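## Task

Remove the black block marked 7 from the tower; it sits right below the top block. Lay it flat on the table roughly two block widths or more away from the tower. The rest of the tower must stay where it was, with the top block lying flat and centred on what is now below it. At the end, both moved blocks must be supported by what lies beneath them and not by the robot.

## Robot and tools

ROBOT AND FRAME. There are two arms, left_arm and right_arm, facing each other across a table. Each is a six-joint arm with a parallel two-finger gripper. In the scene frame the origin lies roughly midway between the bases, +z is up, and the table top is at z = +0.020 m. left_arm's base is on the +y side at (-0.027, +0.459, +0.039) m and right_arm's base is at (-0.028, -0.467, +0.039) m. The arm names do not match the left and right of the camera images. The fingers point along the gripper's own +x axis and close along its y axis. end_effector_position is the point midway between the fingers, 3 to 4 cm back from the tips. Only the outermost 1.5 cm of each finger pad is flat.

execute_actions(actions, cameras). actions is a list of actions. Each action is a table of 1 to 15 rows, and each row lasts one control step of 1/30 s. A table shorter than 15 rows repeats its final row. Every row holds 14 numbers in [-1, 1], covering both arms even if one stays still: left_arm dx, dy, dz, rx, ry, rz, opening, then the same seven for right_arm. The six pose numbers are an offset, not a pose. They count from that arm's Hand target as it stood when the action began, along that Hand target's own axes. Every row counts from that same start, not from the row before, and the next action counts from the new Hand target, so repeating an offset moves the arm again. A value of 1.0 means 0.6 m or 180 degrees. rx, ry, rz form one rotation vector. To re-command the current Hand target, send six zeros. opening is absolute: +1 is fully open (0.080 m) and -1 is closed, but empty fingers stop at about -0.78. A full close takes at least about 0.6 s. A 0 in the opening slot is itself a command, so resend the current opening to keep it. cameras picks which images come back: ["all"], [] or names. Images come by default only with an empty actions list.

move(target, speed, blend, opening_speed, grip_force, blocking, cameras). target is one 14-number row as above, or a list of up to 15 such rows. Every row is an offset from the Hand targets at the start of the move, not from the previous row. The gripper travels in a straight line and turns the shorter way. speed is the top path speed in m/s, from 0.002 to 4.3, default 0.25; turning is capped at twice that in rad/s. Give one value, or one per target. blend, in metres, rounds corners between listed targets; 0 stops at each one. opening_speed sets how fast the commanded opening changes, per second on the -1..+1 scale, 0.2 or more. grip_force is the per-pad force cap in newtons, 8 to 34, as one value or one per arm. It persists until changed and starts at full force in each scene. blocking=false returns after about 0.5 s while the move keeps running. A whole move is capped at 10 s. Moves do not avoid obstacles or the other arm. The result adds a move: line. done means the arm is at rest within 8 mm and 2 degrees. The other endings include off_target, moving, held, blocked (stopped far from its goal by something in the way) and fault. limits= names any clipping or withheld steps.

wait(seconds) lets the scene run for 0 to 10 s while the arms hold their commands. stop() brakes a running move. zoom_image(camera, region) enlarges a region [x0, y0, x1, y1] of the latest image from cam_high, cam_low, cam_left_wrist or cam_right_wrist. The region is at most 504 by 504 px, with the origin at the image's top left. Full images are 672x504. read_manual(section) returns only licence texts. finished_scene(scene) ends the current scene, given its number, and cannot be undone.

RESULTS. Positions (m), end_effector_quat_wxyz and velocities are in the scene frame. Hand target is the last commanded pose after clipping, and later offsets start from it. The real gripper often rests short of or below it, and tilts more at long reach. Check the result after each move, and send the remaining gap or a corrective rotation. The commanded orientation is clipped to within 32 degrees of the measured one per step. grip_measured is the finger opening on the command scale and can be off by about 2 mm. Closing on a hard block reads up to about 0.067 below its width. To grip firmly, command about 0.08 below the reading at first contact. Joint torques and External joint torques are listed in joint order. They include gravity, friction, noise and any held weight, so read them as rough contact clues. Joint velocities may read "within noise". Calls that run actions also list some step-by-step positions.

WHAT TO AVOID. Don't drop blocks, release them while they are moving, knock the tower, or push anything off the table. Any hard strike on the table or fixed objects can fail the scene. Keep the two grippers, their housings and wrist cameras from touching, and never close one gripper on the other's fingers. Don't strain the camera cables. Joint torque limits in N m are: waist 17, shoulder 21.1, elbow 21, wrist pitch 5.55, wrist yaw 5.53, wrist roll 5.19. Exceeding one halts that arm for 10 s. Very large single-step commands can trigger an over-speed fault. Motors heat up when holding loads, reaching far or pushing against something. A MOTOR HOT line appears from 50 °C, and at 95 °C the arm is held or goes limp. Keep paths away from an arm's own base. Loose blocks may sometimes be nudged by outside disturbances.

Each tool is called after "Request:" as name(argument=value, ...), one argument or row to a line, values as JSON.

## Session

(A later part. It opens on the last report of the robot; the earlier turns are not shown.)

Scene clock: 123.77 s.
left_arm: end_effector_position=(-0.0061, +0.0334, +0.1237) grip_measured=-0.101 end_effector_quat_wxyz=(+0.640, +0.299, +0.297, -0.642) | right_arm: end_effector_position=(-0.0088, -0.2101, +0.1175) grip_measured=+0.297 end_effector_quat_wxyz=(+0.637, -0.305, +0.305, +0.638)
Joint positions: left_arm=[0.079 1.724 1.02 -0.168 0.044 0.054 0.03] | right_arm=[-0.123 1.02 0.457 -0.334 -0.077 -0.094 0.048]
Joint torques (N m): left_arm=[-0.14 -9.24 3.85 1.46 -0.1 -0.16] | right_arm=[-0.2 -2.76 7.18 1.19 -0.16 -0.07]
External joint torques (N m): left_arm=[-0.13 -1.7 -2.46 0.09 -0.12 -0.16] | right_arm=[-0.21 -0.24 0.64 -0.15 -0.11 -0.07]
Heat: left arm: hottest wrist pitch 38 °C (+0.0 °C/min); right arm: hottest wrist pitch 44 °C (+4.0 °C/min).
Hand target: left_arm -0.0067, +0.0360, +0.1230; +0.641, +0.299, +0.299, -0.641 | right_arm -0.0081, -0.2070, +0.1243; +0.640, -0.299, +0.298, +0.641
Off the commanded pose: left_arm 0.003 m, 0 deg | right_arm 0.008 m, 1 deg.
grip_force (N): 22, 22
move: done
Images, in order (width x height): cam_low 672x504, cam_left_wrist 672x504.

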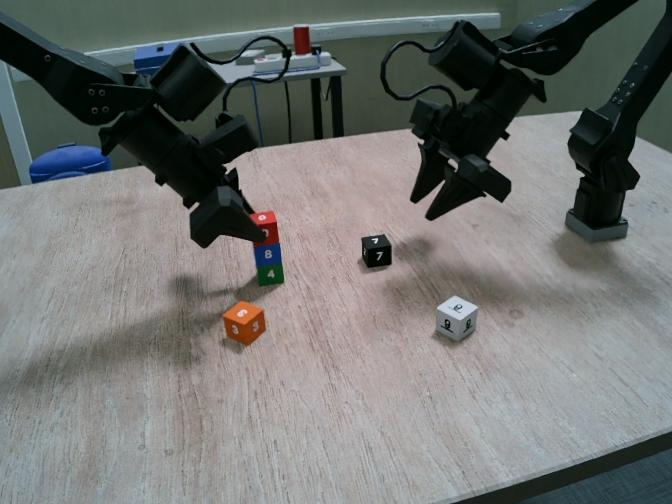

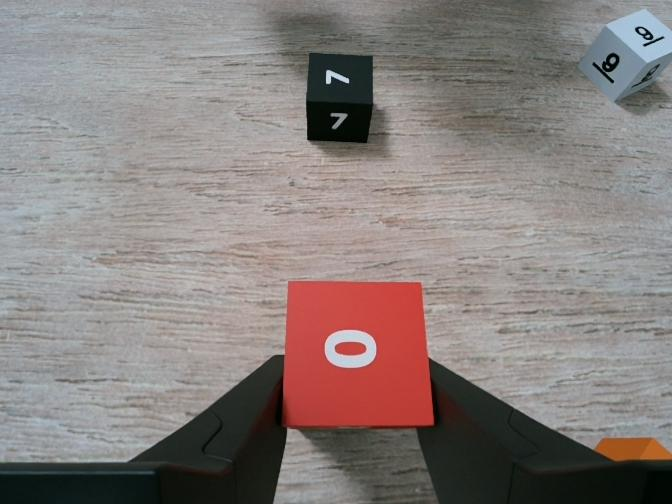

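Request:
move(
  target=[0.0135,0,-0.006,0,0,0,-0.33,0,0,0,0,0,0,0.3],
  speed=0.04,
  cameras=["cam_low","cam_left_wrist"],
)

Request:
zoom_image(
  camera="cam_low",
  region=[230, 180, 300, 300],
)

Scene clock: 128.93 s.
left_arm: end_effector_position=(-0.0059, +0.0313, +0.1233) grip_measured=-0.101 end_effector_quat_wxyz=(+0.643, +0.294, +0.291, -0.645) | right_arm: end_effector_position=(-0.0088, -0.2102, +0.1174) grip_measured=+0.297 end_effector_quat_wxyz=(+0.637, -0.305, +0.305, +0.638)
Joint positions: left_arm=[0.079 1.726 1.009 -0.136 0.044 0.054 0.03] | right_arm=[-0.123 1.02 0.457 -0.334 -0.077 -0.094 0.048]
Joint torques (N m): left_arm=[-0.11 -6.33 3.73 1.63 -0.11 -0.15] | right_arm=[-0.23 -2.75 7.18 1.2 -0.17 -0.05]
External joint torques (N m): left_arm=[-0.1 1.14 -2.55 0.23 -0.13 -0.15] | right_arm=[-0.22 -0.26 0.71 -0.12 -0.13 -0.05]
Heat: left arm: hottest wrist pitch 38 °C (+0.0 °C/min); right arm: hottest wrist pitch 43 °C (+2.0 °C/min).
Hand target: left_arm -0.0068, +0.0336, +0.1143; +0.641, +0.299, +0.299, -0.641 | right_arm -0.0081, -0.2070, +0.1242; +0.640, -0.299, +0.299, +0.641
Off the commanded pose: left_arm 0.009 m, 1 deg | right_arm 0.008 m, 1 deg.
grip_force (N): 22, 22
move: off_target (left_arm)
Images, in order (width x height): cam_low 672x504, cam_left_wrist 672x504.

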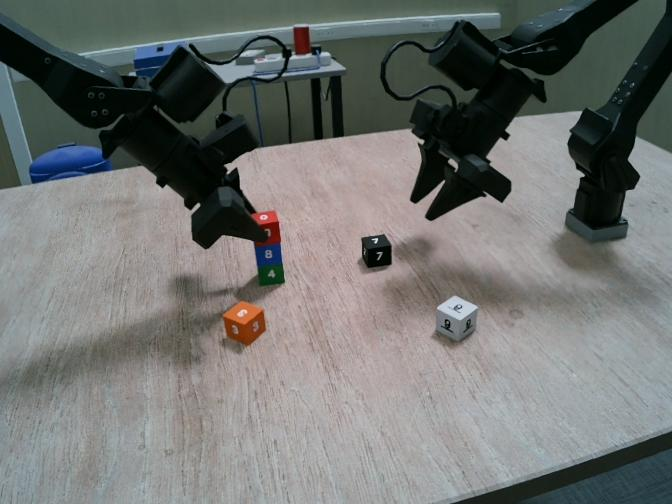

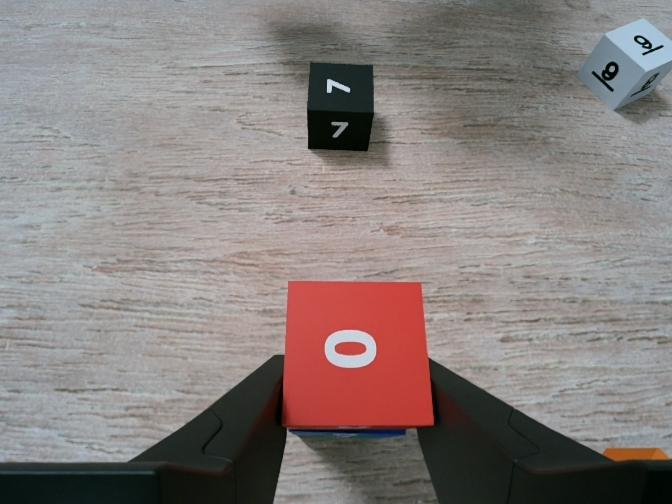

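Scaled by 4.200 from the camera's 672x504 image, which has a finer 960x720 frame.

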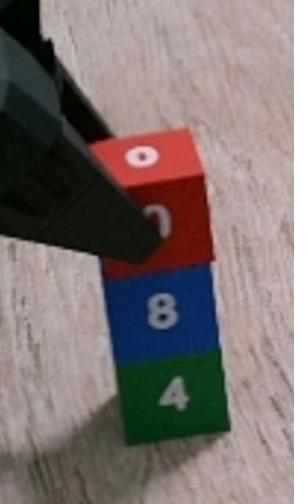

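Request:
move(
  target=[0.0035,0,-0.0045,0,0,0,-0.33,0,0,0,0,0,0,0.3],
  speed=0.03,
  cameras=["cam_low"],
)

Request:
zoom_image(
  camera="cam_low",
  region=[230, 180, 300, 300],
)

Scene clock: 133.20 s.
left_arm: end_effector_position=(-0.0059, +0.0309, +0.1227) grip_measured=-0.101 end_effector_quat_wxyz=(+0.644, +0.291, +0.288, -0.646) | right_arm: end_effector_position=(-0.0088, -0.2102, +0.1174) grip_measured=+0.297 end_effector_quat_wxyz=(+0.637, -0.305, +0.305, +0.638)
Joint positions: left_arm=[0.079 1.726 1.001 -0.121 0.044 0.054 0.03] | right_arm=[-0.123 1.02 0.457 -0.334 -0.077 -0.094 0.048]
Joint torques (N m): left_arm=[-0.24 -5.91 3.39 1.5 -0.1 -0.19] | right_arm=[-0.2 -2.78 7.23 1.2 -0.17 -0.06]
External joint torques (N m): left_arm=[-0.25 1.5 -2.85 0.11 -0.11 -0.19] | right_arm=[-0.21 -0.3 0.76 -0.12 -0.12 -0.06]
Heat: left arm: hottest wrist pitch 39 °C (+0.0 °C/min); right arm: hottest wrist pitch 43 °C (+2.0 °C/min).
Hand target: left_arm -0.0068, +0.0343, +0.1111; +0.641, +0.299, +0.299, -0.641 | right_arm -0.0081, -0.2070, +0.1242; +0.640, -0.299, +0.299, +0.641
Off the commanded pose: left_arm 0.012 m, 2 deg | right_arm 0.008 m, 1 deg.
grip_force (N): 22, 22
move: off_target (left_arm)
Images, in order (width x height): cam_low 672x504.

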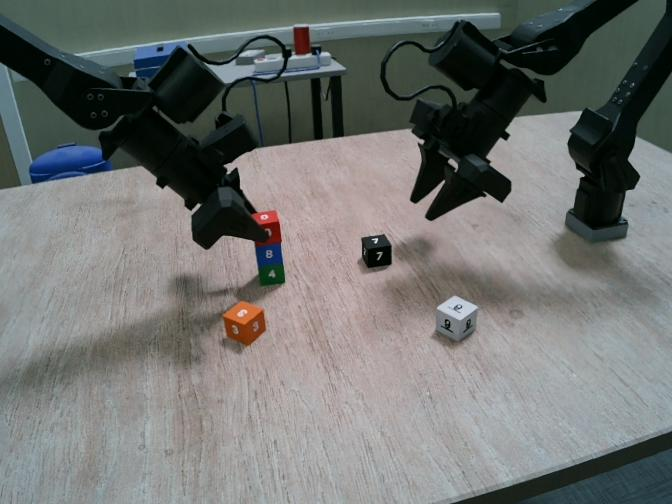

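Scaled by 4.200 from the camera's 672x504 image, which has a finer 960x720 frame.

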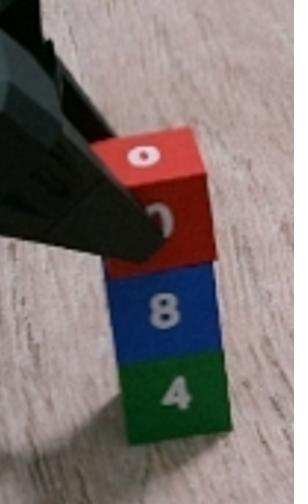

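Request:
move(
  target=[
    [-0.005,0,0.0043,0,0,0,-0.33,0,0,0,0,0,0,0.3],
    [-0.005,0,0.0043,0,0,0,0.3,0,0,0,0,0,0,0.3],
    [-0.15,0,0.0043,0,0,0,0.3,0,0,0,0,0,0,0.3],
  ],
  speed=[0.03,0.03,0.12],
  opening_speed=0.6,
  cameras=["cam_low","cam_left_wrist","cam_high"],
)

Request:
zoom_image(
  camera="cam_low",
  region=[230, 180, 300, 300],
)

Scene clock: 139.60 s.
left_arm: end_effector_position=(-0.0072, +0.0884, +0.1803) grip_measured=+0.297 end_effector_quat_wxyz=(+0.641, +0.299, +0.301, -0.640) | right_arm: end_effector_position=(-0.0088, -0.2102, +0.1174) grip_measured=+0.297 end_effector_quat_wxyz=(+0.637, -0.305, +0.305, +0.638)
Joint positions: left_arm=[0.086 1.442 0.976 -0.412 0.045 0.054 0.048] | right_arm=[-0.123 1.02 0.457 -0.334 -0.077 -0.094 0.048]
Joint torques (N m): left_arm=[0.38 -7.47 4.72 1.27 0.13 0.17] | right_arm=[-0.23 -2.75 7.19 1.2 -0.17 -0.05]
External joint torques (N m): left_arm=[0.38 -1.77 -1.98 -0.09 0.11 0.17] | right_arm=[-0.23 -0.22 0.64 -0.15 -0.13 -0.06]
Heat: left arm: hottest wrist pitch 38 °C (-1.0 °C/min); right arm: hottest wrist pitch 42 °C (+0.0 °C/min).
Hand target: left_arm -0.0067, +0.0902, +0.1816; +0.641, +0.299, +0.299, -0.641 | right_arm -0.0081, -0.2070, +0.1242; +0.640, -0.299, +0.299, +0.641
Off the commanded pose: left_arm 0.002 m, 0 deg | right_arm 0.008 m, 1 deg.
grip_force (N): 22, 22
move: done
Images, in order (width x height): cam_high 672x504, cam_low 672x504, cam_left_wrist 672x504.

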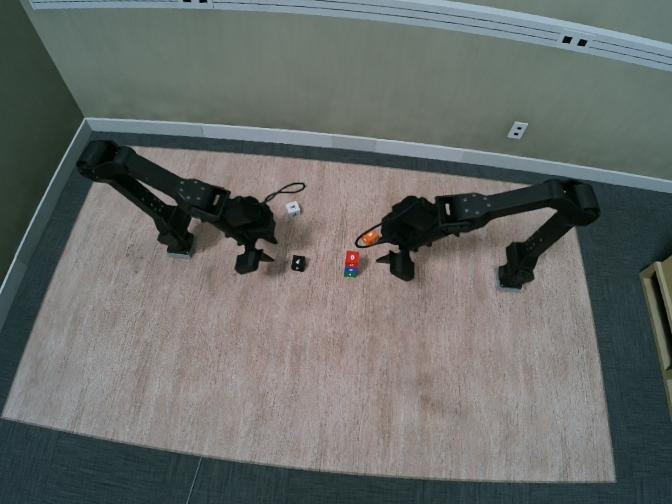

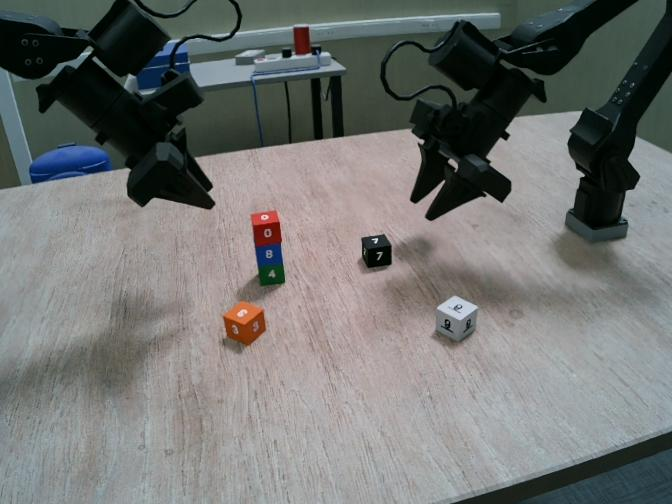

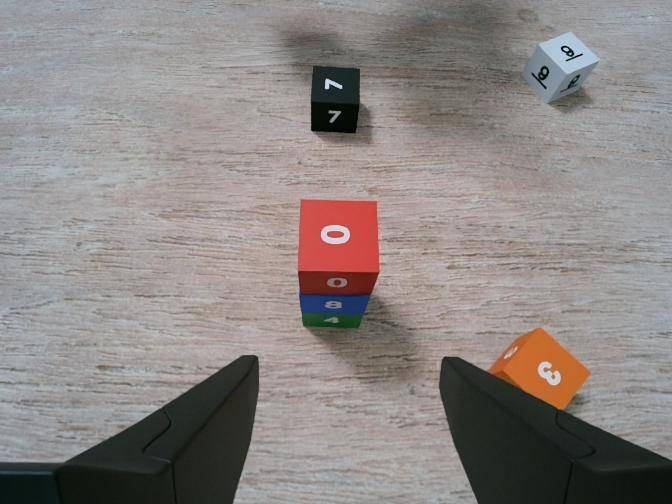

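Scaled by 4.200 from the camera's 672x504 image, which has a finer 960x720 frame.

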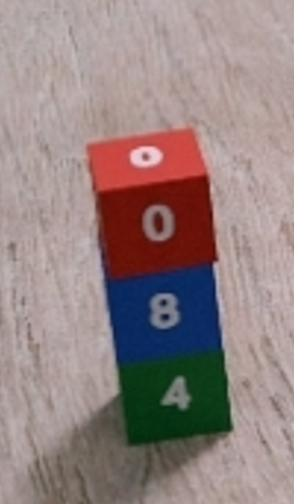

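Request:
zoom_image(
  camera="cam_left_wrist",
  region=[270, 180, 410, 340],
)

Scaled by 3.150 from the camera's 672x504 image, which has a finer 960x720 frame.

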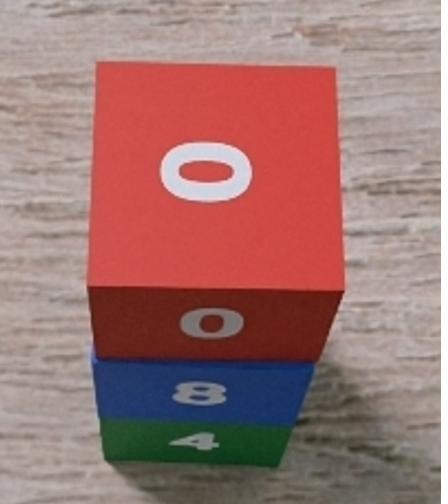

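Request:
finished_scene(
  scene=1,
)

The scene is finished: the task was done.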